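# Place the carton onto the middle shelf

## Task

Move the carton so it ends up resting on the middle shelf and stays there once the robot lets go.

## Robot and tools

Robot: two arms, left_arm and right_arm, each a six-joint yam_ultra arm with a two-finger parallel gripper and a wrist camera. left_arm's base is at (+0.027, +0.324, 0) m and right_arm's at (+0.040, -0.294, 0) m, both turned only slightly about z. Names are not image sides: left_arm is the one on +y.

Frames: the scene frame has its origin at table-top height, halfway between the nominal bases, with +x pointing out over the table, +y toward left_arm and +z up. Printed hand positions, hand velocities and Hand target values are given in this frame. Offsets you command are instead taken along the current Hand target's own axes. On the gripper, +z is the direction the fingers point and the fingers separate along y. end_effector_position marks the spot between the pads, roughly 1 cm back from the fingertips. Reported poses can be a few centimetres off, worse at long reach.

Row layout (shared by execute_actions and move): one flat list of 14 numbers covering both arms, even when only one moves: dx, dy, dz, rx, ry, rz, opening for left_arm, then those seven for right_arm. Each value lies in [-1, 1]. The first six are an offset, not a pose: a displacement from that arm's Hand target as it was when the action (or move) began, in the Hand target's own axes. A value of 1.0 stands for 0.6 m of travel or 180 degrees of turn; rx, ry, rz form a single rotation vector. The opening is absolute, not an offset: +1 is fully open (0.094 m), -1 is shut. Writing 0 for all six pose numbers re-commands the existing Hand target; a 0 for the opening means half open, so to keep a gripper unchanged repeat its current opening.

execute_actions(actions, cameras): actions is a list of actions; each action is a list of up to 15 rows, one per 1/30 s step; a short action repeats its final row until 15 steps are done. All rows of one action are counted from the same start pose, but the next action starts from the updated Hand target, so sending the same offset twice moves twice. An empty actions list simply returns state and images. cameras picks images by name (cam_high, cam_low, cam_sign, cam_left_wrist, cam_right_wrist); omitted, null or ["all"] gives all, [] gives none, and an unknown name voids the call.

move(target, speed, blend, opening_speed, blocking, cameras): drives each gripper in a straight line toward an offset target. target is one 14-number row or a list of up to 15 rows; every row counts from the same starting Hand targets, not from the previous row. speed is top path speed in m/s, 0.002 to 2.9 (default 0.25), one value or one per target; rotation is capped at twice that in rad/s. blend (m) rounds corners of a list. opening_speed (per second on the -1..+1 scale, at least 0.2) closes fingers gradually, useful for gentle grasps. blocking=false returns after about 0.5 s while the motion continues. Paths do not avoid obstacles or the other arm, end together, and are cut off after 10 s. The result adds a "move:" line stating how it ended (done, off_target, moving, held, fault) and which limits acted; limits=paced means a pose was clipped, limits=held means steps were withheld.

wait(seconds 0 to 10, cameras) lets time pass holding commands. stop(cameras) brakes a running move. zoom_image(camera, region [x0, y0, x1, y1], at most 504 x 504 px) enlarges part of the latest image. read_manual(section) returns only licence texts. finished_scene(scene) ends the current scene, irreversibly; pass the current scene's number.

Results: end_effector_position (m) and end_effector_quat_wxyz per arm; Hand target, the last commanded pose after clipping, which the next offsets start from; Joint positions (last entry is the finger opening in metres); Joint torques in N m (joints 1 to 3 wrap at ±28); Joint velocities, possibly "within noise"; grip_measured on the -1..+1 scale, which follows the command up to the force limit and so does not reveal contact; grip_effort_nm, gripper motor effort (negative closing); Tool commands; step readings of position for action calls. A gripper often rests short of its target due to friction or load; a new command, even all zeros, pushes it again, or send the missing distance.

Control notes: commanded orientation is clipped to within 40 degrees of the measured one each step, so large turns need several steps. To grasp, close well below the object's width; to release, command well above grip_measured. Close slowly on anything fragile.

Avoid: the carton or anything falling, being dropped from height, or left off the table; releasing something still moving; fast impacts on the shelf, table or fixtures; pushing past contact (a stalled arm keeps pressing until commanded back past its gripper); the two arms or grippers touching or one gripping the other; strain on wrist camera cables; paths near an arm's own base; keeping an arm stretched or loaded for long, which heats motors (MOTOR HOT at 75 °C, a fold-away fault at 90 °C).

Each tool is called after "Emit:" as name(argument=value, ...), one argument or row to a line, values as JSON.

## Session

Emit:
execute_actions(
  actions=[],
)

Scene clock: 0.00 s.
left_arm: end_effector_position=(+0.2224, +0.5265, +0.1998) grip_measured=+1.000 grip_effort_nm=n/a end_effector_quat_wxyz=(+0.319, -0.429, +0.844, +0.041) | right_arm: end_effector_position=(+0.2592, -0.5573, +0.3365) grip_measured=+1.000 grip_effort_nm=n/a end_effector_quat_wxyz=(+0.538, -0.068, +0.821, -0.179)
Joint positions: left_arm=[0.895 1.046 1.016 -0.912 0.197 -0.079 0.094] | right_arm=[-1.373 1.246 1.316 -0.763 -0.979 -1.008 0.094]
Joint velocities: within noise
Joint torques (N m): no reading
Motor temperatures (°C): left_arm=[19 26 24 32 22 18 21] | right_arm=[20 28 36 24 20 22 20]
Heat: left arm: 32 °C; right arm: 36 °C.
Hand target: left_arm +0.2224, +0.5258, +0.2031; +0.323, -0.428, +0.843, +0.042 | right_arm +0.2593, -0.5537, +0.3398; +0.542, -0.069, +0.819, -0.176
Tool commands: left_gripper/opening=+1.0 right_gripper/opening=+1.0

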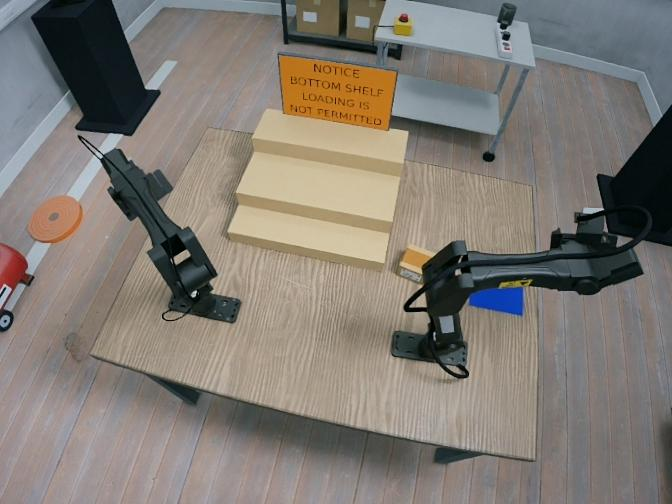

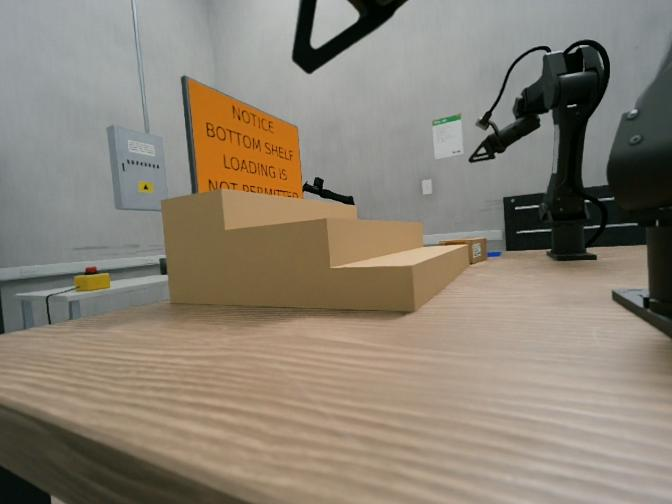

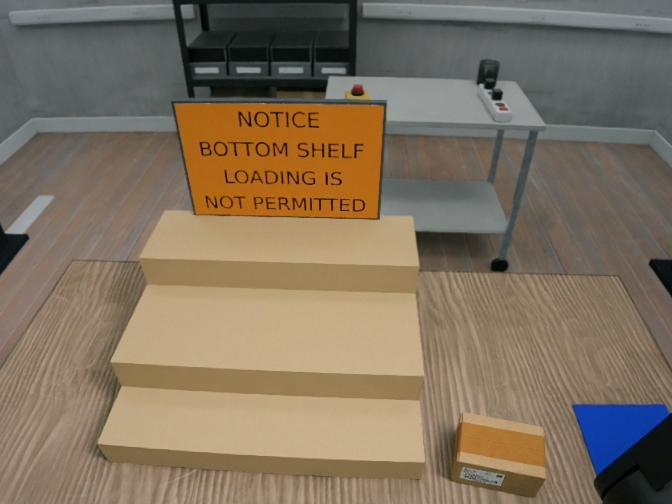

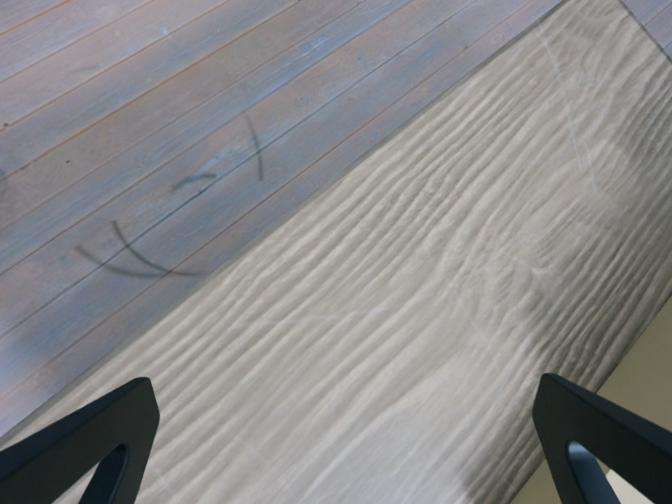

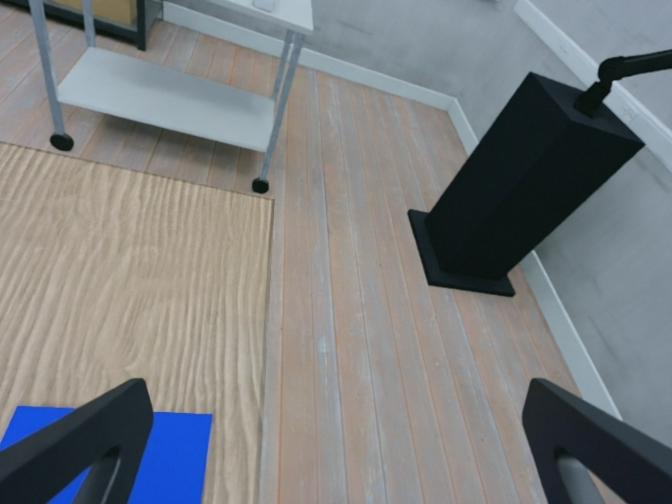

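Emit:
move(
  target=[0,0,0,0,0,0,1,-0.1775,0.5098,0.0988,-0.1192,0.3671,0.0467,1],
  speed=0.5,
)

Scene clock: 5.43 s.
left_arm: end_effector_position=(+0.2224, +0.5265, +0.1998) grip_measured=+1.000 grip_effort_nm=0.002 end_effector_quat_wxyz=(+0.319, -0.429, +0.844, +0.041) | right_arm: end_effector_position=(+0.3807, -0.2494, +0.2955) grip_measured=+1.000 grip_effort_nm=-0.037 end_effector_quat_wxyz=(+0.196, -0.008, +0.980, +0.019)
Joint positions: left_arm=[0.895 1.046 1.016 -0.912 0.197 -0.079 0.094] | right_arm=[0.094 1.649 2.021 -1.547 0.012 0.116 0.094]
Joint velocities: within noise
Joint torques (N m): left_arm=[0.06 -2.44 8.03 1.63 0.14 0.04] | right_arm=[-0.73 -6.3 7.13 0.93 -0.05 0.11]
Motor temperatures (°C): left_arm=[19 26 24 33 22 18 21] | right_arm=[20 28 37 25 20 22 20]
Heat: left arm: 33 °C; right arm: 37 °C.
Hand target: left_arm +0.2224, +0.5258, +0.2031; +0.323, -0.428, +0.843, +0.042 | right_arm +0.3799, -0.2501, +0.2995; +0.000, +0.000, +1.000, -0.001
Off the commanded pose: left_arm 0.003 m, 0 deg | right_arm 0.004 m, 23 deg.
joint sent to its limit (right arm) — joint 4 (wrist pitch), lower limit. The joint targets are off in orientation, not in position.
move: off_target (right_arm)

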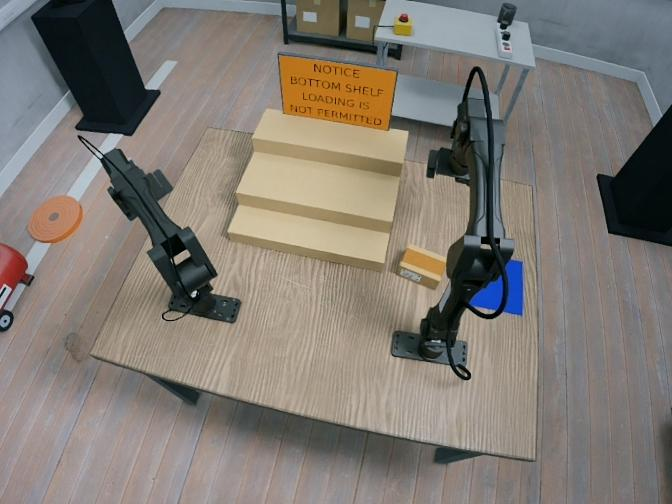

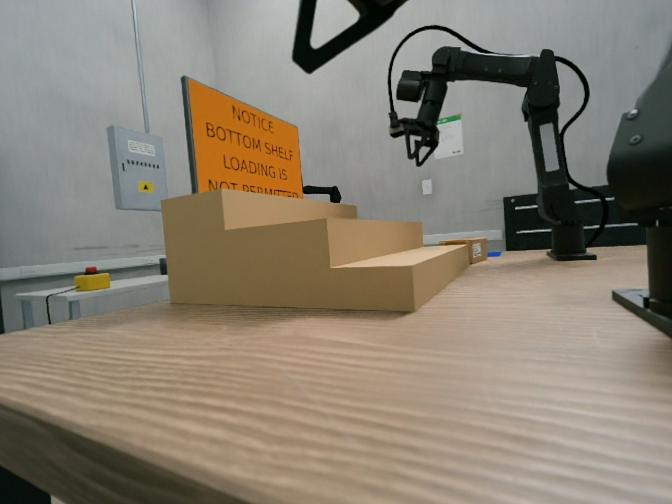

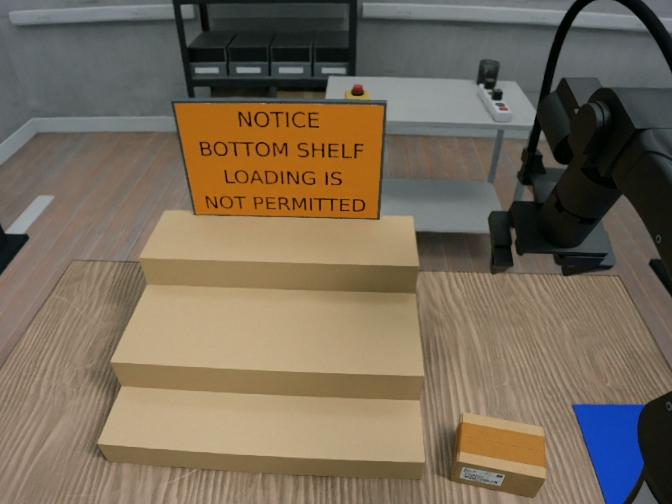

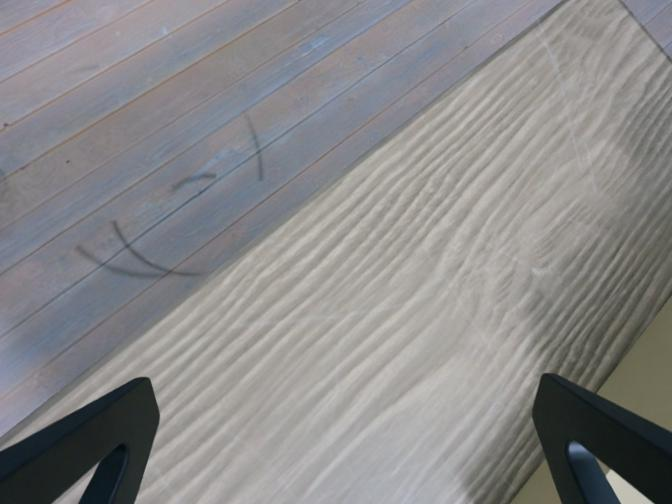

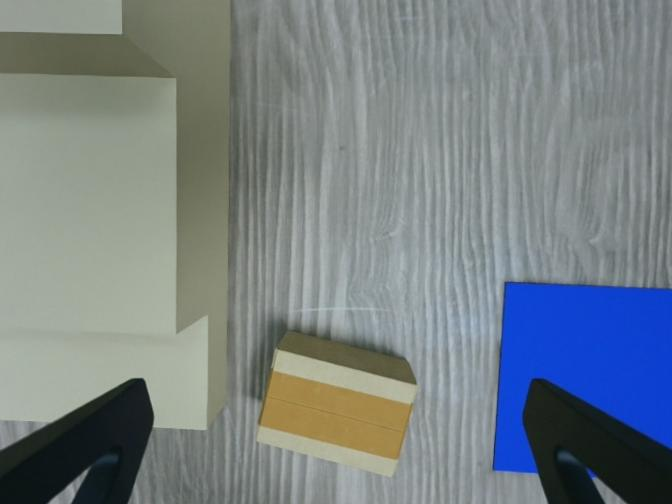

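Emit:
zoom_image(
  camera="cam_right_wrist",
  region=[220, 300, 460, 500],
)

Emit:
zoom_image(
  camera="cam_sign",
  region=[380, 360, 600, 504],
)

Scaled by 2.100 from the camera's 672x504 image, which has a finer 960x720 frame.

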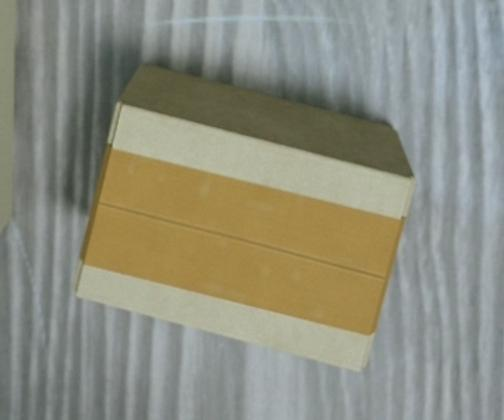

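Scaled by 2.291 from the camera's 672x504 image, which has a finer 960x720 frame.

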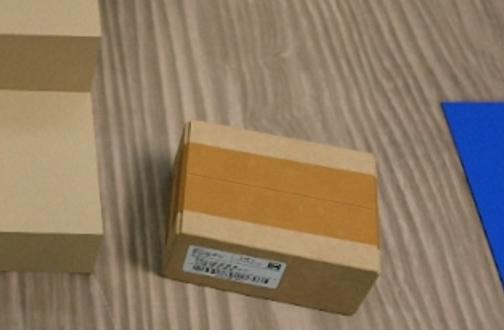

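Emit:
move(
  target=[0,0,0,0,0,0,1,0.175,0.0083,0.2833,0,0,-0.4333,1],
  speed=0.5,
  cameras=["cam_right_wrist","cam_sign"],
)

Scene clock: 14.73 s.
left_arm: end_effector_position=(+0.2224, +0.5265, +0.1998) grip_measured=+1.000 grip_effort_nm=0.002 end_effector_quat_wxyz=(+0.319, -0.429, +0.844, +0.041) | right_arm: end_effector_position=(+0.2747, -0.2467, +0.1282) grip_measured=+1.000 grip_effort_nm=-0.046 end_effector_quat_wxyz=(-0.012, -0.624, +0.781, +0.004)
Joint positions: left_arm=[0.895 1.046 1.016 -0.912 0.197 -0.079 0.094] | right_arm=[0.158 1.471 1.22 -1.345 0.004 -1.148 0.094]
Joint velocities: within noise
Joint torques (N m): left_arm=[0.05 -2.48 8.03 1.63 0.15 0.03] | right_arm=[0.43 -7.23 5.01 0.53 -0.02 -0.09]
Motor temperatures (°C): left_arm=[19 26 25 33 22 18 21] | right_arm=[20 29 37 25 20 22 20]
Heat: left arm: 33 °C; right arm: 37 °C.
Hand target: left_arm +0.2224, +0.5258, +0.2031; +0.323, -0.428, +0.843, +0.042 | right_arm +0.2750, -0.2454, +0.1296; +0.000, -0.629, +0.777, -0.001
Off the commanded pose: left_arm 0.003 m, 0 deg | right_arm 0.002 m, 2 deg.
move: done
Images, in order (width x height): cam_sign 672x504, cam_right_wrist 672x504.

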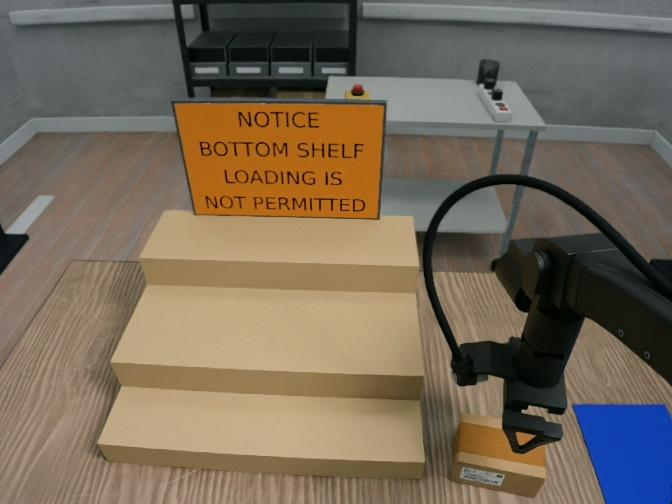

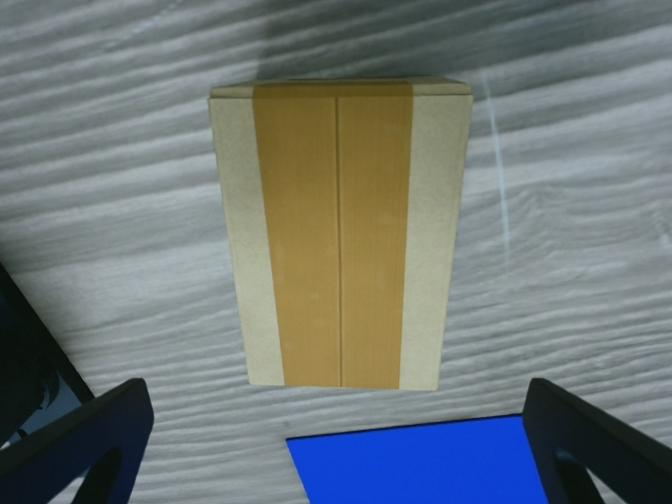

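Emit:
move(
  target=[
    [0,0,0,0,0,0,1,0,0,0.09,0,0,0,1],
    [0,0,0,0,0,0,1,0,0,0.158,0,0,0,1],
  ],
  speed=[0.25,0.12],
  cameras=["cam_right_wrist","cam_sign"],
)

Emit:
move(
  target=[0,0,0,0,0,0,1,0,0,0,0,0,0,0.6],
  opening_speed=0.6,
  cameras=["cam_right_wrist","cam_sign"],
)

Scene clock: 17.43 s.
left_arm: end_effector_position=(+0.2224, +0.5265, +0.1998) grip_measured=+1.000 grip_effort_nm=-0.007 end_effector_quat_wxyz=(+0.319, -0.429, +0.844, +0.041) | right_arm: end_effector_position=(+0.2879, -0.2521, +0.0634) grip_measured=+1.000 grip_effort_nm=-0.046 end_effector_quat_wxyz=(+0.019, -0.623, +0.781, -0.037)
Joint positions: left_arm=[0.895 1.046 1.016 -0.912 0.197 -0.079 0.094] | right_arm=[0.158 1.463 0.951 -0.991 0.047 -1.149 0.094]
Joint velocities: within noise
Joint torques (N m): left_arm=[0.06 -2.5 8.05 1.63 0.14 0.03] | right_arm=[-0.12 -1.48 1.22 0.96 -0.51 -0.1]
Motor temperatures (°C): left_arm=[19 26 25 33 22 18 21] | right_arm=[20 29 37 24 20 22 20]
Heat: left arm: 33 °C; right arm: 37 °C.
Hand target: left_arm +0.2224, +0.5258, +0.2031; +0.323, -0.428, +0.843, +0.042 | right_arm +0.2751, -0.2455, +0.0348; +0.000, -0.629, +0.777, -0.001
Off the commanded pose: left_arm 0.003 m, 0 deg | right_arm 0.032 m, 5 deg.
move: off_target (right_arm)
Images, in order (width x height): cam_sign 672x504, cam_right_wrist 672x504.

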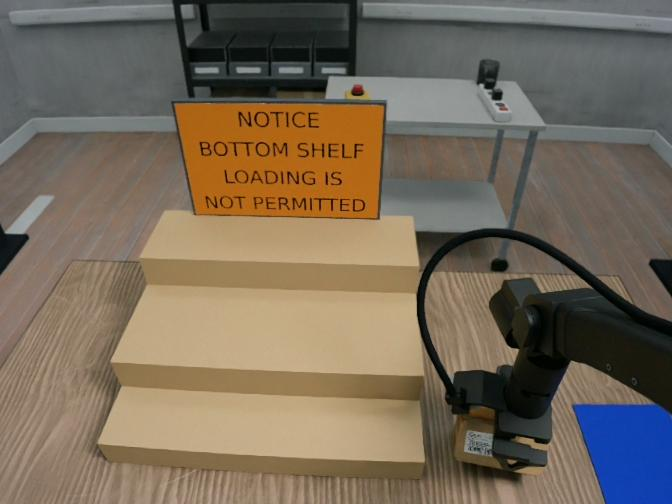

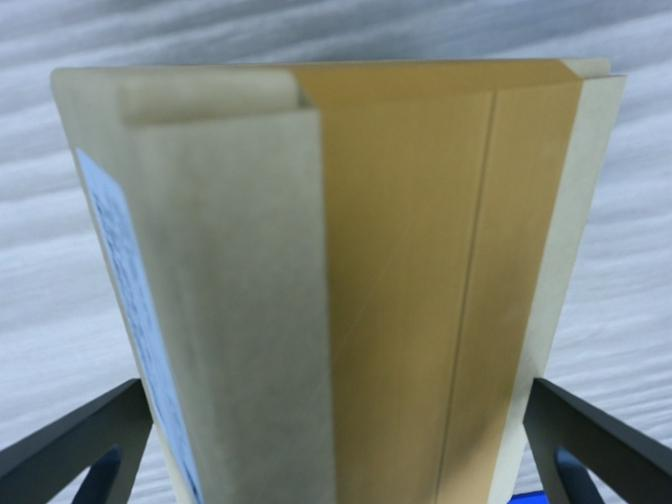

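Scene clock: 18.70 s.
left_arm: end_effector_position=(+0.2224, +0.5265, +0.1998) grip_measured=+1.000 grip_effort_nm=-0.007 end_effector_quat_wxyz=(+0.319, -0.429, +0.844, +0.041) | right_arm: end_effector_position=(+0.2877, -0.2518, +0.0649) grip_measured=+0.858 grip_effort_nm=-1.004 end_effector_quat_wxyz=(+0.022, -0.624, +0.780, -0.037)
Joint positions: left_arm=[0.895 1.046 1.016 -0.912 0.197 -0.079 0.094] | right_arm=[0.158 1.456 0.95 -0.992 0.046 -1.152 0.087]
Joint velocities: within noise
Joint torques (N m): left_arm=[0.05 -2.48 8.03 1.64 0.14 0.04] | right_arm=[-0.02 -0.73 1.42 0.91 -0.5 -0.16]
Motor temperatures (°C): left_arm=[19 26 25 33 22 18 21] | right_arm=[20 29 37 24 20 22 20]
Heat: left arm: 33 °C; right arm: 37 °C.
Hand target: left_arm +0.2224, +0.5258, +0.2031; +0.323, -0.428, +0.843, +0.042 | right_arm +0.2750, -0.2456, +0.0347; +0.000, -0.629, +0.777, -0.001
Off the commanded pose: left_arm 0.003 m, 0 deg | right_arm 0.033 m, 5 deg.
move: off_target (right_arm)
Images, in order (width x height): cam_sign 672x504, cam_right_wrist 672x504.

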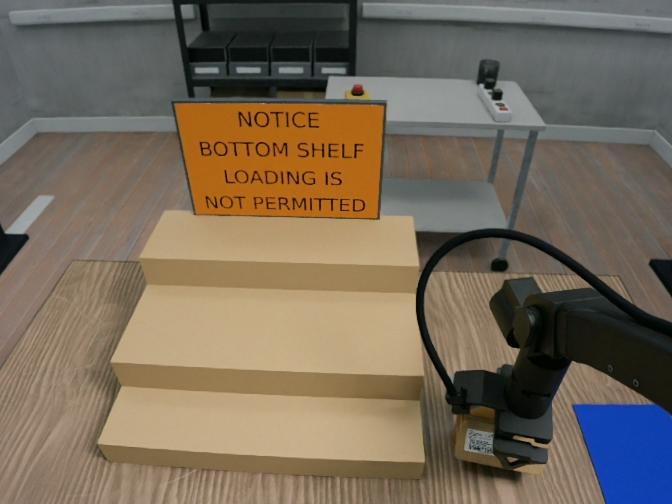

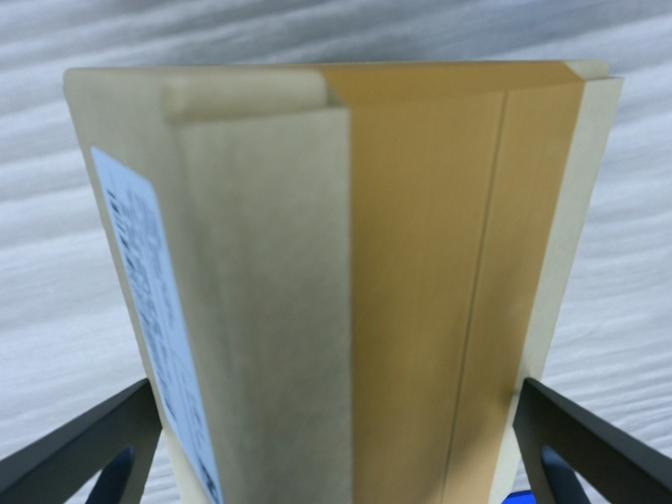

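Emit:
move(
  target=[0,0,0,0,0,0,1,0,0,0,0,0,0,1],
  opening_speed=1,
  cameras=[],
)

Emit:
move(
  target=[0,0,0,0,0,0,1,0,0,-0.16,0,0,0,1],
  speed=0.15,
)

Scene clock: 19.97 s.
left_arm: end_effector_position=(+0.2224, +0.5265, +0.1998) grip_measured=+1.000 grip_effort_nm=-0.007 end_effector_quat_wxyz=(+0.319, -0.429, +0.844, +0.041) | right_arm: end_effector_position=(+0.2875, -0.2517, +0.0637) grip_measured=+0.997 grip_effort_nm=0.110 end_effector_quat_wxyz=(+0.023, -0.625, +0.780, -0.037)
Joint positions: left_arm=[0.895 1.046 1.016 -0.912 0.197 -0.079 0.094] | right_arm=[0.158 1.455 0.944 -0.985 0.045 -1.154 0.094]
Joint velocities: within noise
Joint torques (N m): left_arm=[0.06 -2.5 8.03 1.63 0.14 0.05] | right_arm=[-0.09 -0.7 1.91 0.93 -0.44 -0.11]
Motor temperatures (°C): left_arm=[19 26 25 33 22 18 21] | right_arm=[20 29 37 24 20 22 20]
Heat: left arm: 33 °C; right arm: 37 °C.
Hand target: left_arm +0.2224, +0.5258, +0.2031; +0.323, -0.428, +0.843, +0.042 | right_arm +0.2750, -0.2456, +0.0347; -0.001, -0.629, +0.777, -0.001
Off the commanded pose: left_arm 0.003 m, 0 deg | right_arm 0.032 m, 5 deg.
move: off_target (right_arm)
No camera images: "cameras" was empty.

Scene clock: 21.40 s.
left_arm: end_effector_position=(+0.2224, +0.5265, +0.1998) grip_measured=+1.000 grip_effort_nm=-0.002 end_effector_quat_wxyz=(+0.319, -0.429, +0.844, +0.041) | right_arm: end_effector_position=(+0.2759, -0.2488, +0.1233) grip_measured=+0.998 grip_effort_nm=0.076 end_effector_quat_wxyz=(-0.008, -0.626, +0.780, -0.005)
Joint positions: left_arm=[0.895 1.046 1.016 -0.912 0.197 -0.079 0.094] | right_arm=[0.158 1.459 1.191 -1.312 0.017 -1.154 0.094]
Joint velocities: within noise
Joint torques (N m): left_arm=[0.03 -2.45 8.09 1.64 0.14 0.05] | right_arm=[0.1 -6.26 6.99 0.27 -0.17 -0.1]
Motor temperatures (°C): left_arm=[19 26 25 33 22 18 21] | right_arm=[20 29 37 24 20 22 20]
Heat: left arm: 33 °C; right arm: 37 °C.
Hand target: left_arm +0.2224, +0.5258, +0.2031; +0.323, -0.428, +0.843, +0.042 | right_arm +0.2751, -0.2454, +0.1308; +0.000, -0.629, +0.777, -0.001
Off the commanded pose: left_arm 0.003 m, 0 deg | right_arm 0.008 m, 1 deg.
move: done

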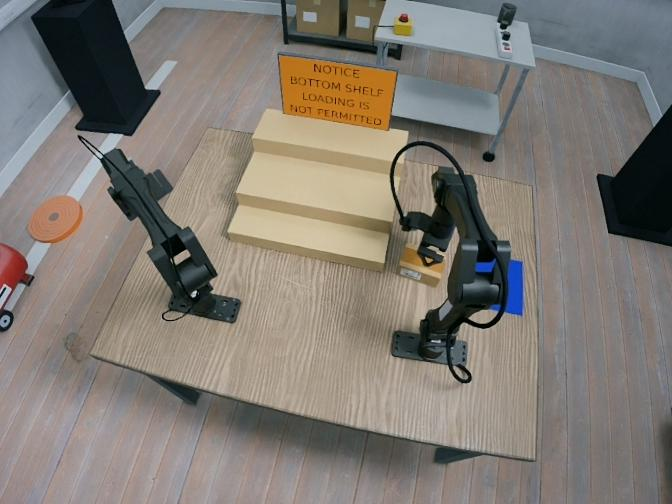

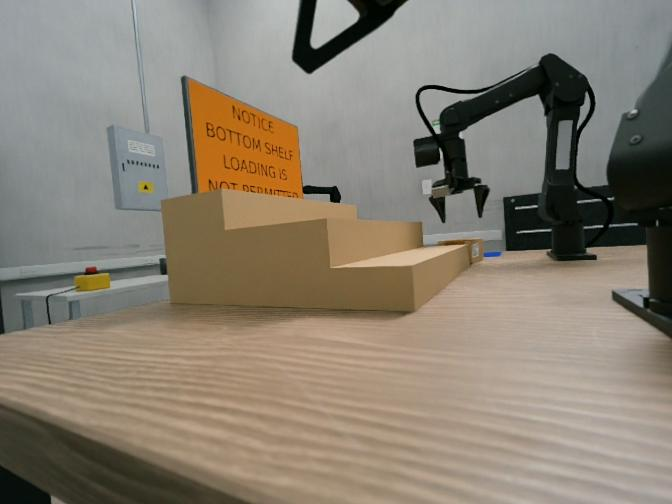

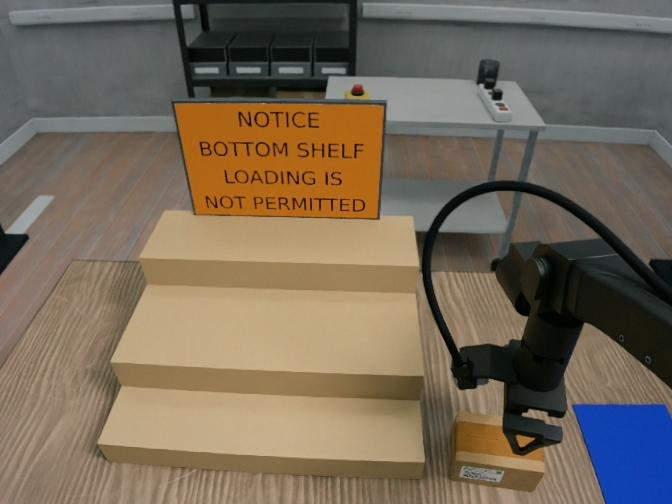

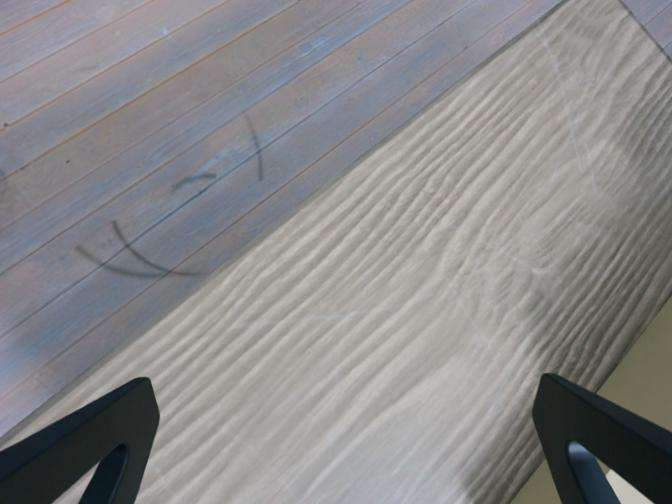

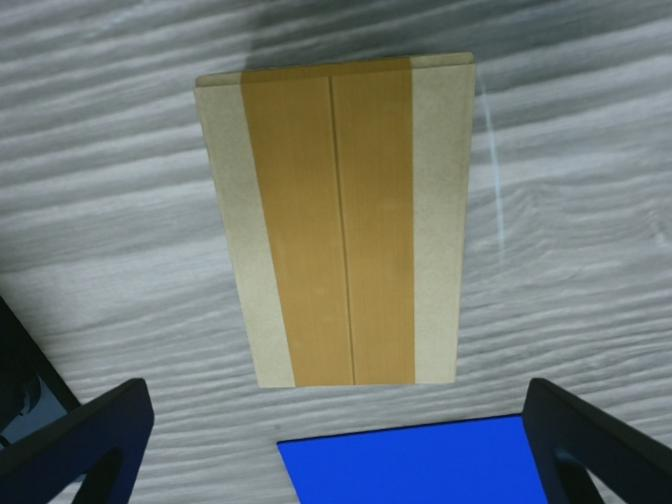

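Emit:
move(
  target=[0,0,0,0,0,0,1,-0.0083,-0.0062,0.06,0,0,-0.023,1],
  speed=0.15,
  cameras=["cam_right_wrist"],
)

Scene clock: 25.20 s.
left_arm: end_effector_position=(+0.2224, +0.5265, +0.1998) grip_measured=+1.000 grip_effort_nm=0.002 end_effector_quat_wxyz=(+0.319, -0.429, +0.844, +0.041) | right_arm: end_effector_position=(+0.2799, -0.2459, +0.0994) grip_measured=+0.998 grip_effort_nm=0.081 end_effector_quat_wxyz=(-0.003, -0.651, +0.759, -0.008)
Joint positions: left_arm=[0.895 1.046 1.016 -0.912 0.197 -0.079 0.094] | right_arm=[0.166 1.472 1.107 -1.203 0.017 -1.209 0.094]
Joint velocities: within noise
Joint torques (N m): left_arm=[0.09 -2.47 8.08 1.63 0.14 0.03] | right_arm=[0.77 -4.85 4.97 0.66 -0.17 -0.08]
Motor temperatures (°C): left_arm=[19 26 25 33 22 18 21] | right_arm=[20 29 37 24 19 22 20]
Heat: left arm: 33 °C; right arm: 37 °C.
Hand target: left_arm +0.2224, +0.5258, +0.2031; +0.323, -0.428, +0.843, +0.042 | right_arm +0.2797, -0.2414, +0.0947; +0.000, -0.657, +0.754, -0.001
Off the commanded pose: left_arm 0.003 m, 0 deg | right_arm 0.006 m, 1 deg.
move: done
Images, in order (width x height): cam_right_wrist 672x504.

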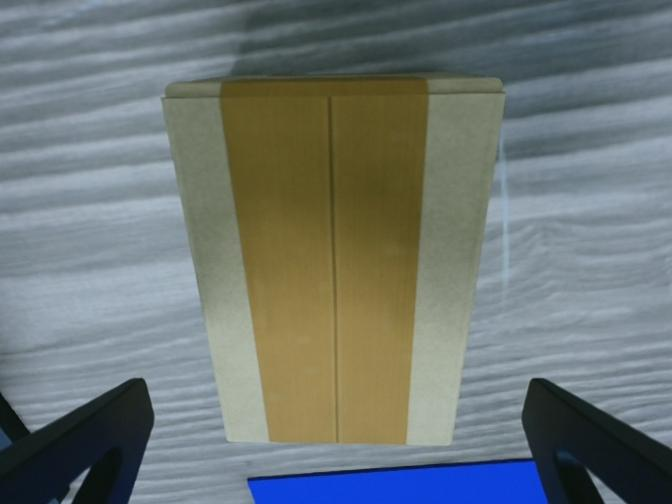

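Emit:
move(
  target=[0,0,0,0,0,0,1,0,0.0017,0.045,0,0,-0.003,1],
  speed=0.1,
  cameras=["cam_right_wrist"],
)

Scene clock: 26.80 s.
left_arm: end_effector_position=(+0.2224, +0.5265, +0.1998) grip_measured=+1.000 grip_effort_nm=-0.007 end_effector_quat_wxyz=(+0.319, -0.429, +0.844, +0.041) | right_arm: end_effector_position=(+0.2795, -0.2460, +0.0726) grip_measured=+0.998 grip_effort_nm=0.076 end_effector_quat_wxyz=(-0.002, -0.654, +0.757, -0.008)
Joint positions: left_arm=[0.895 1.046 1.016 -0.912 0.197 -0.079 0.094] | right_arm=[0.166 1.488 1.014 -1.093 0.017 -1.218 0.094]
Joint velocities: within noise
Joint torques (N m): left_arm=[0.06 -2.5 8.06 1.62 0.14 0.03] | right_arm=[0.66 -4.85 4.85 0.71 -0.12 -0.15]
Motor temperatures (°C): left_arm=[19 26 25 33 22 18 21] | right_arm=[20 29 37 24 19 22 20]
Heat: left arm: 33 °C; right arm: 37 °C.
Hand target: left_arm +0.2224, +0.5258, +0.2031; +0.323, -0.428, +0.843, +0.042 | right_arm +0.2786, -0.2413, +0.0677; -0.001, -0.661, +0.751, -0.001
Off the commanded pose: left_arm 0.003 m, 0 deg | right_arm 0.007 m, 1 deg.
move: done
Images, in order (width x height): cam_right_wrist 672x504.

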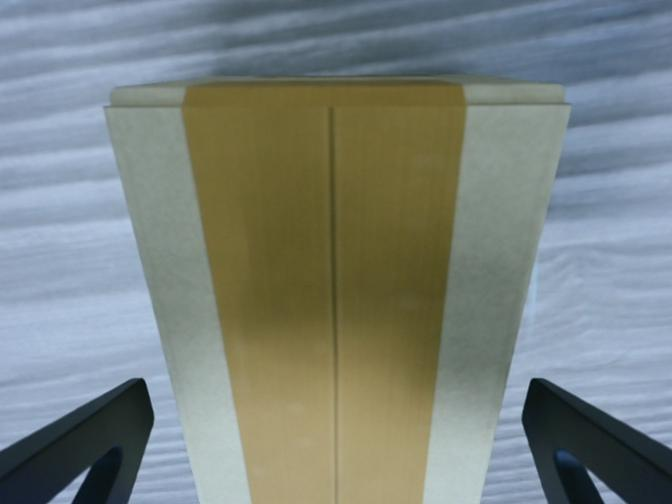

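Emit:
move(
  target=[0,0,0,0,0,0,1,0,0.0013,0.07,0,0,-0.003,1],
  speed=0.1,
  cameras=["cam_right_wrist"],
)

Scene clock: 28.40 s.
left_arm: end_effector_position=(+0.2224, +0.5265, +0.1998) grip_measured=+1.000 grip_effort_nm=-0.007 end_effector_quat_wxyz=(+0.319, -0.429, +0.844, +0.041) | right_arm: end_effector_position=(+0.2794, -0.2457, +0.0305) grip_measured=+0.998 grip_effort_nm=0.076 end_effector_quat_wxyz=(-0.002, -0.657, +0.753, -0.008)
Joint positions: left_arm=[0.895 1.046 1.016 -0.912 0.197 -0.079 0.094] | right_arm=[0.167 1.543 0.888 -0.913 0.017 -1.227 0.094]
Joint velocities: within noise
Joint torques (N m): left_arm=[0.06 -2.45 8.08 1.63 0.13 0.03] | right_arm=[1.09 -4.81 4.6 0.57 -0.17 -0.12]
Motor temperatures (°C): left_arm=[19 26 25 33 22 18 21] | right_arm=[20 29 37 24 19 22 20]
Heat: left arm: 33 °C; right arm: 37 °C.
Hand target: left_arm +0.2224, +0.5258, +0.2031; +0.323, -0.428, +0.843, +0.042 | right_arm +0.2779, -0.2412, +0.0258; +0.000, -0.664, +0.747, -0.001
Off the commanded pose: left_arm 0.003 m, 0 deg | right_arm 0.007 m, 1 deg.
move: done
Images, in order (width x height): cam_right_wrist 672x504.

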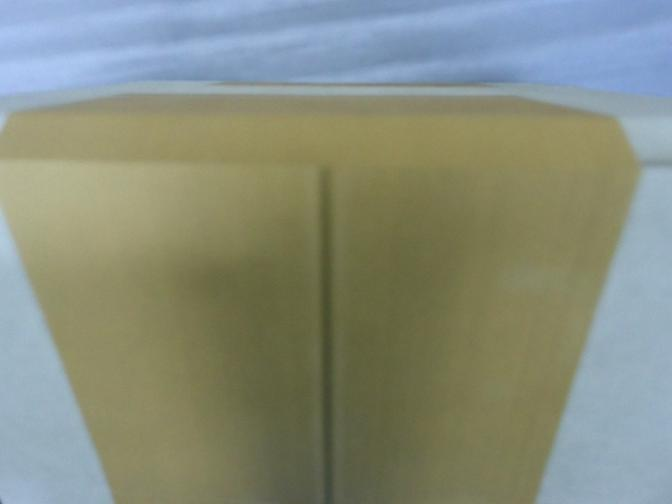

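Emit:
move(
  target=[0,0,0,0,0,0,1,0,0,0,0,0,0,0.68],
  opening_speed=0.5,
  cameras=[],
)

Scene clock: 29.50 s.
left_arm: end_effector_position=(+0.2224, +0.5265, +0.1998) grip_measured=+1.000 grip_effort_nm=-0.002 end_effector_quat_wxyz=(+0.319, -0.429, +0.844, +0.041) | right_arm: end_effector_position=(+0.2796, -0.2457, +0.0305) grip_measured=+0.716 grip_effort_nm=-1.028 end_effector_quat_wxyz=(-0.002, -0.658, +0.753, -0.008)
Joint positions: left_arm=[0.895 1.046 1.016 -0.912 0.197 -0.079 0.094] | right_arm=[0.167 1.543 0.888 -0.912 0.017 -1.227 0.081]
Joint velocities: within noise
Joint torques (N m): left_arm=[0.05 -2.47 8.08 1.64 0.14 0.04] | right_arm=[0.92 -4.75 4.44 0.58 -0.17 -0.11]
Motor temperatures (°C): left_arm=[19 26 26 33 22 18 21] | right_arm=[20 29 37 24 19 22 20]
Heat: left arm: 33 °C; right arm: 37 °C.
Hand target: left_arm +0.2224, +0.5258, +0.2031; +0.323, -0.428, +0.843, +0.042 | right_arm +0.2780, -0.2412, +0.0258; +0.000, -0.664, +0.748, -0.001
Off the commanded pose: left_arm 0.003 m, 0 deg | right_arm 0.007 m, 1 deg.
move: done
No camera images: "cameras" was empty.

Emit:
move(
  target=[
    [0,0,0,0,0,0,1,0,0,-0.275,0,0,0,0.66],
    [0,0,0,0,0,0,1,-0.3525,-0.1965,-0.283,0,0,-0.038,0.66],
  ],
  speed=0.3,
  blend=[0.04,0],
)

Scene clock: 33.60 s.
left_arm: end_effector_position=(+0.2224, +0.5265, +0.1998) grip_measured=+1.000 grip_effort_nm=-0.002 end_effector_quat_wxyz=(+0.319, -0.429, +0.844, +0.041) | right_arm: end_effector_position=(+0.4186, -0.0469, +0.1889) grip_measured=+0.714 grip_effort_nm=-1.057 end_effector_quat_wxyz=(-0.092, +0.709, -0.699, +0.027)
Joint positions: left_arm=[0.895 1.046 1.016 -0.912 0.197 -0.079 0.094] | right_arm=[0.541 2.191 2.365 -1.552 0.014 -1.004 0.081]
Joint velocities: within noise
Joint torques (N m): left_arm=[0.08 -2.5 8.05 1.63 0.13 0.04] | right_arm=[-0.13 -12.12 7.71 0.71 -0.16 0.09]
Motor temperatures (°C): left_arm=[19 26 26 33 22 18 21] | right_arm=[20 29 37 24 19 22 21]
Heat: left arm: 33 °C; right arm: 37 °C.
Hand target: left_arm +0.2224, +0.5258, +0.2031; +0.323, -0.428, +0.843, +0.042 | right_arm +0.4198, -0.0448, +0.1953; +0.000, +0.708, -0.707, +0.001
Off the commanded pose: left_arm 0.003 m, 0 deg | right_arm 0.007 m, 11 deg.
joint sent to its limit (right arm) — joint 4 (wrist pitch), lower limit. The joint targets are off in orientation, not in position.
move: off_target (right_arm)

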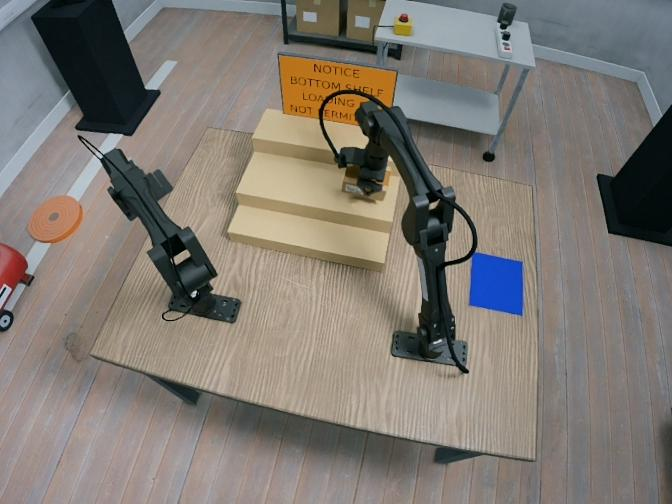

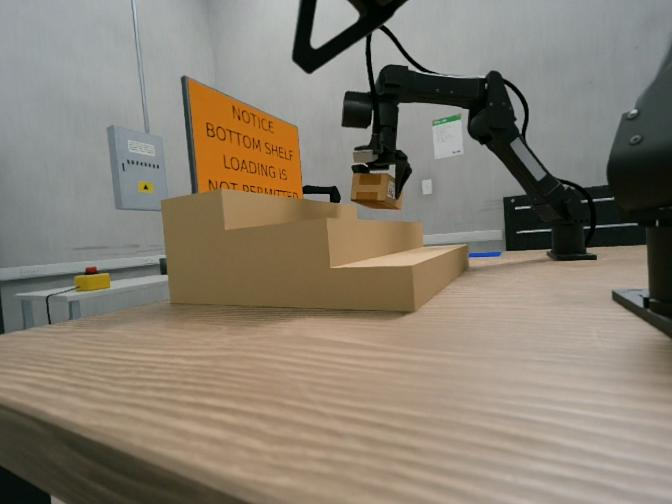

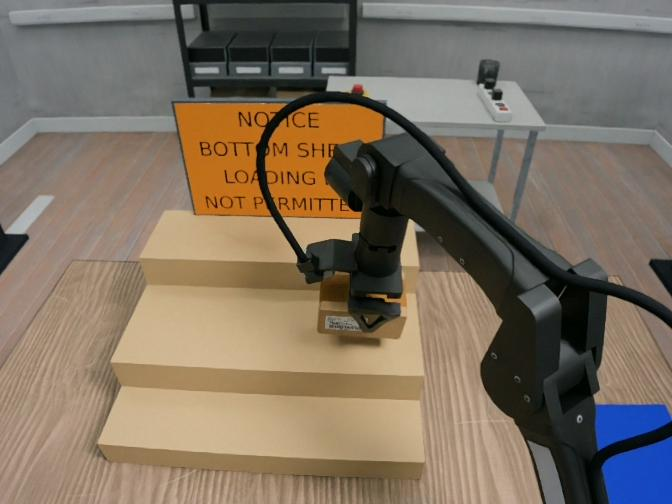

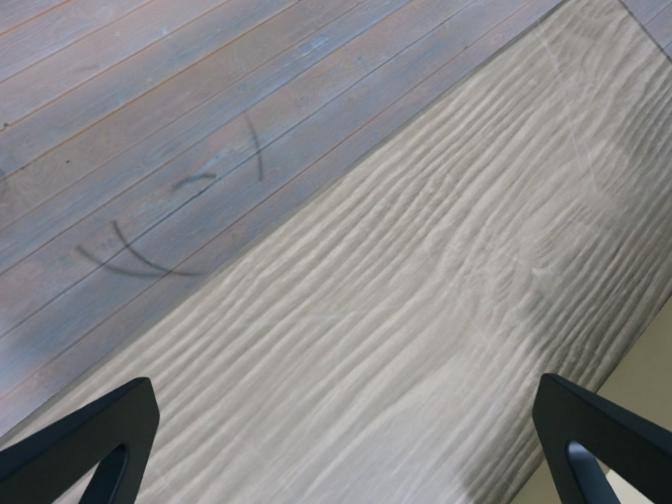

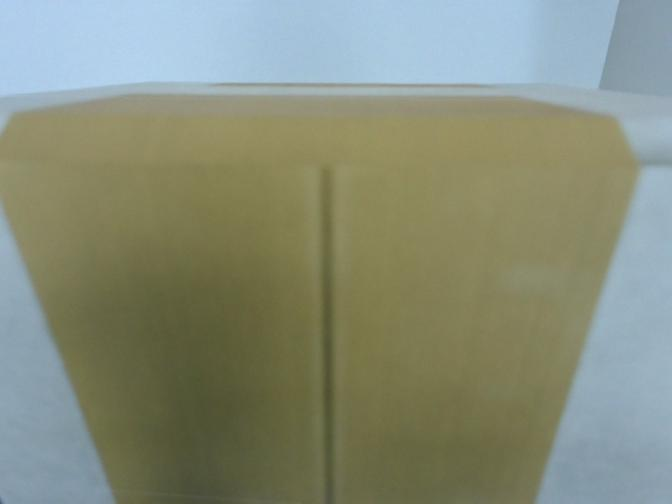

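Emit:
move(
  target=[0,0,0,0,0,0,1,0,0.008,0.067,0,0,0,0.66],
  speed=0.12,
)

Scene clock: 35.20 s.
left_arm: end_effector_position=(+0.2224, +0.5265, +0.1998) grip_measured=+1.000 grip_effort_nm=-0.007 end_effector_quat_wxyz=(+0.319, -0.429, +0.844, +0.041) | right_arm: end_effector_position=(+0.4198, -0.0462, +0.1614) grip_measured=+0.714 grip_effort_nm=-1.062 end_effector_quat_wxyz=(-0.059, +0.708, -0.703, +0.020)
Joint positions: left_arm=[0.895 1.046 1.016 -0.912 0.197 -0.079 0.094] | right_arm=[0.541 2.249 2.356 -1.553 0.014 -0.996 0.081]
Joint velocities: within noise
Joint torques (N m): left_arm=[0.02 -2.5 8.06 1.63 0.13 0.03] | right_arm=[0.38 -12.14 5.07 0.53 -0.13 0.08]
Motor temperatures (°C): left_arm=[19 26 26 33 22 18 21] | right_arm=[20 29 37 24 19 22 21]
Heat: left arm: 33 °C; right arm: 37 °C.
Hand target: left_arm +0.2224, +0.5258, +0.2031; +0.323, -0.428, +0.843, +0.042 | right_arm +0.4150, -0.0448, +0.1551; +0.000, +0.708, -0.707, +0.001
Off the commanded pose: left_arm 0.003 m, 0 deg | right_arm 0.008 m, 7 deg.
joint sent to its limit (right arm) — joint 4 (wrist pitch), lower limit. The joint targets are off in orientation, not in position.
move: off_target (right_arm)

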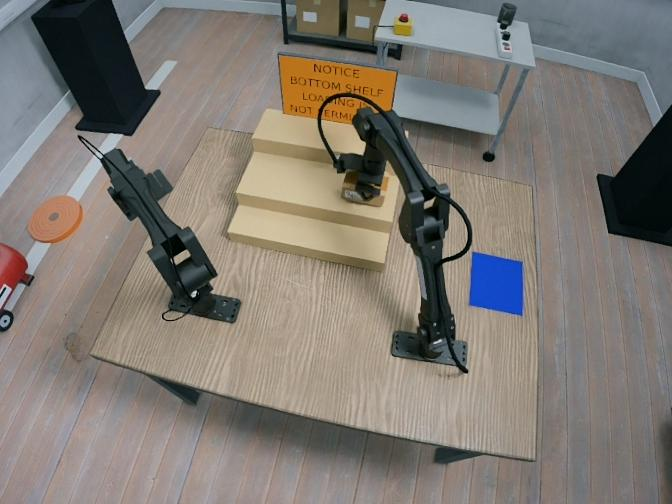

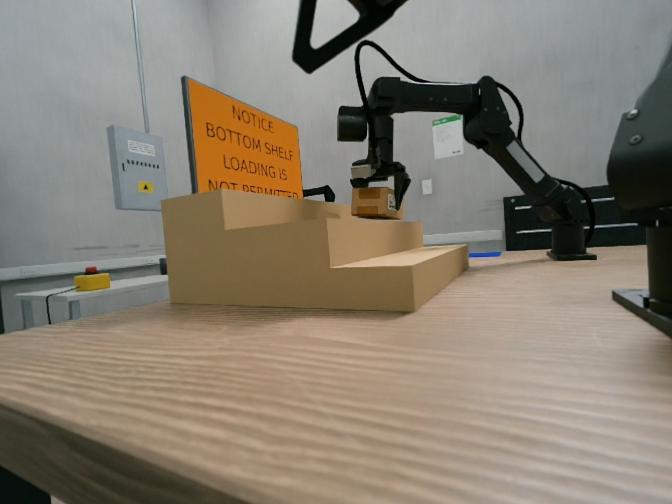

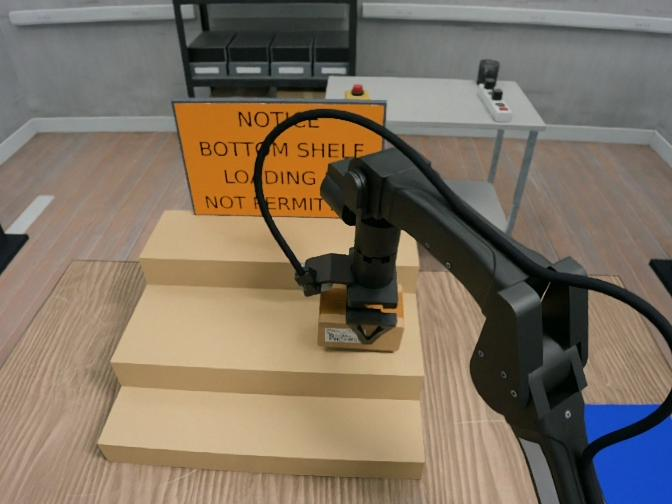

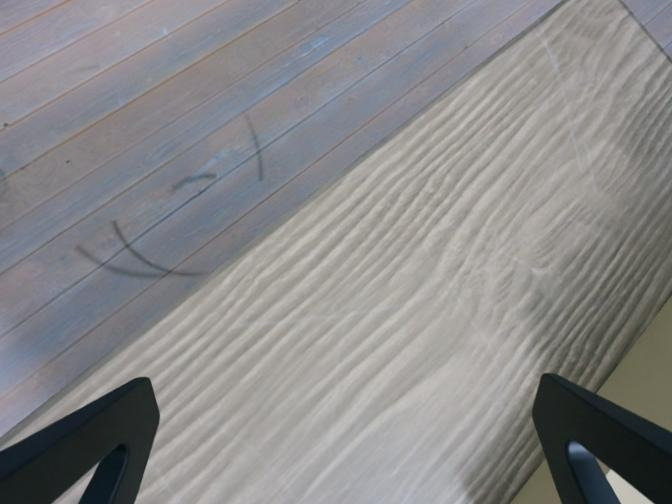

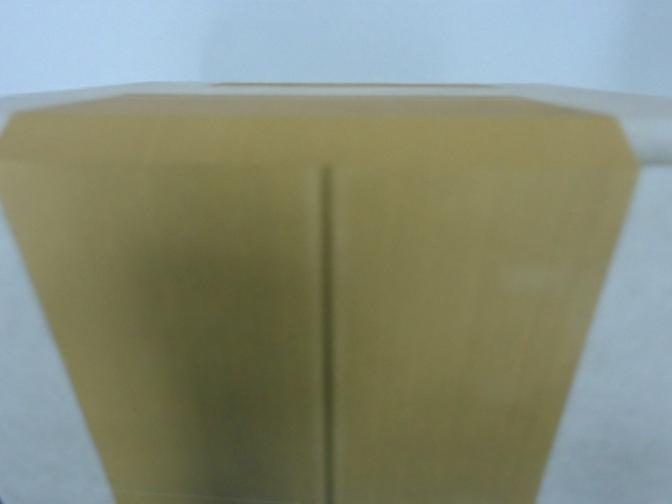

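Emit:
move(
  target=[0,0,0,0,0,0,1,0,0.008,0.022,0,0,0,0.66],
  speed=0.06,
  cameras=["cam_low","cam_sign"],
)

Emit:
zoom_image(
  camera="cam_low",
  region=[300, 140, 460, 280],
)

Scene clock: 36.70 s.
left_arm: end_effector_position=(+0.2224, +0.5265, +0.1998) grip_measured=+1.000 grip_effort_nm=-0.002 end_effector_quat_wxyz=(+0.319, -0.429, +0.844, +0.041) | right_arm: end_effector_position=(+0.4159, -0.0467, +0.1502) grip_measured=+0.714 grip_effort_nm=-1.067 end_effector_quat_wxyz=(-0.042, +0.708, -0.705, +0.016)
Joint positions: left_arm=[0.895 1.046 1.016 -0.912 0.197 -0.079 0.094] | right_arm=[0.545 2.26 2.332 -1.553 0.014 -0.99 0.081]
Joint velocities: within noise
Joint torques (N m): left_arm=[0.06 -2.5 8.06 1.64 0.14 0.05] | right_arm=[0.68 -12.01 4.77 0.44 -0.14 0.1]
Motor temperatures (°C): left_arm=[19 26 26 33 22 18 21] | right_arm=[20 30 37 23 19 22 21]
Heat: left arm: 33 °C; right arm: 37 °C.
Hand target: left_arm +0.2224, +0.5258, +0.2031; +0.323, -0.428, +0.843, +0.042 | right_arm +0.4103, -0.0449, +0.1419; +0.000, +0.708, -0.707, +0.001
Off the commanded pose: left_arm 0.003 m, 0 deg | right_arm 0.010 m, 5 deg.
joint sent to its limit (right arm) — joint 4 (wrist pitch), lower limit. The joint targets are off in orientation, not in position.
move: off_target (right_arm)
Images, in order (width x height): cam_low 672x504, cam_sign 672x504.

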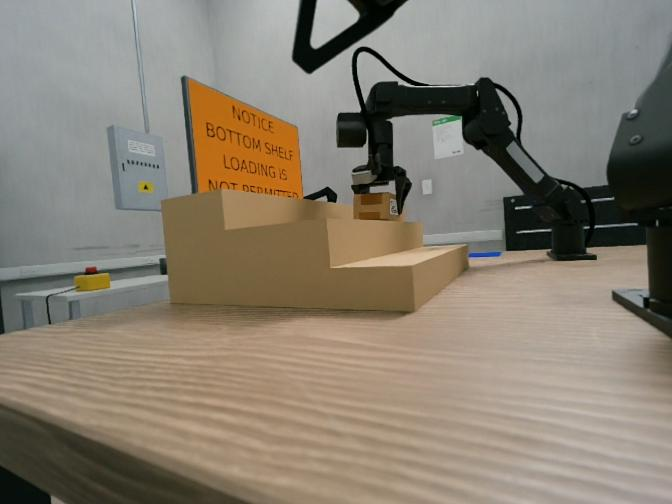

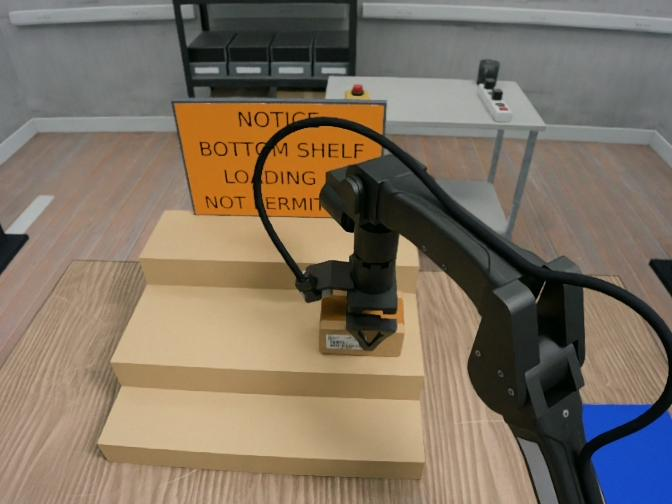

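Scaled by 3.150 from the camera's 672x504 image, which has a finer 960x720 frame.

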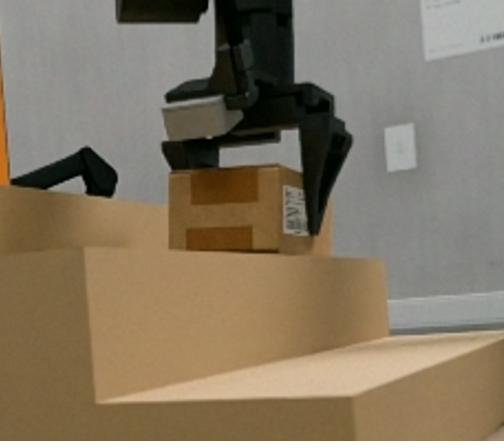

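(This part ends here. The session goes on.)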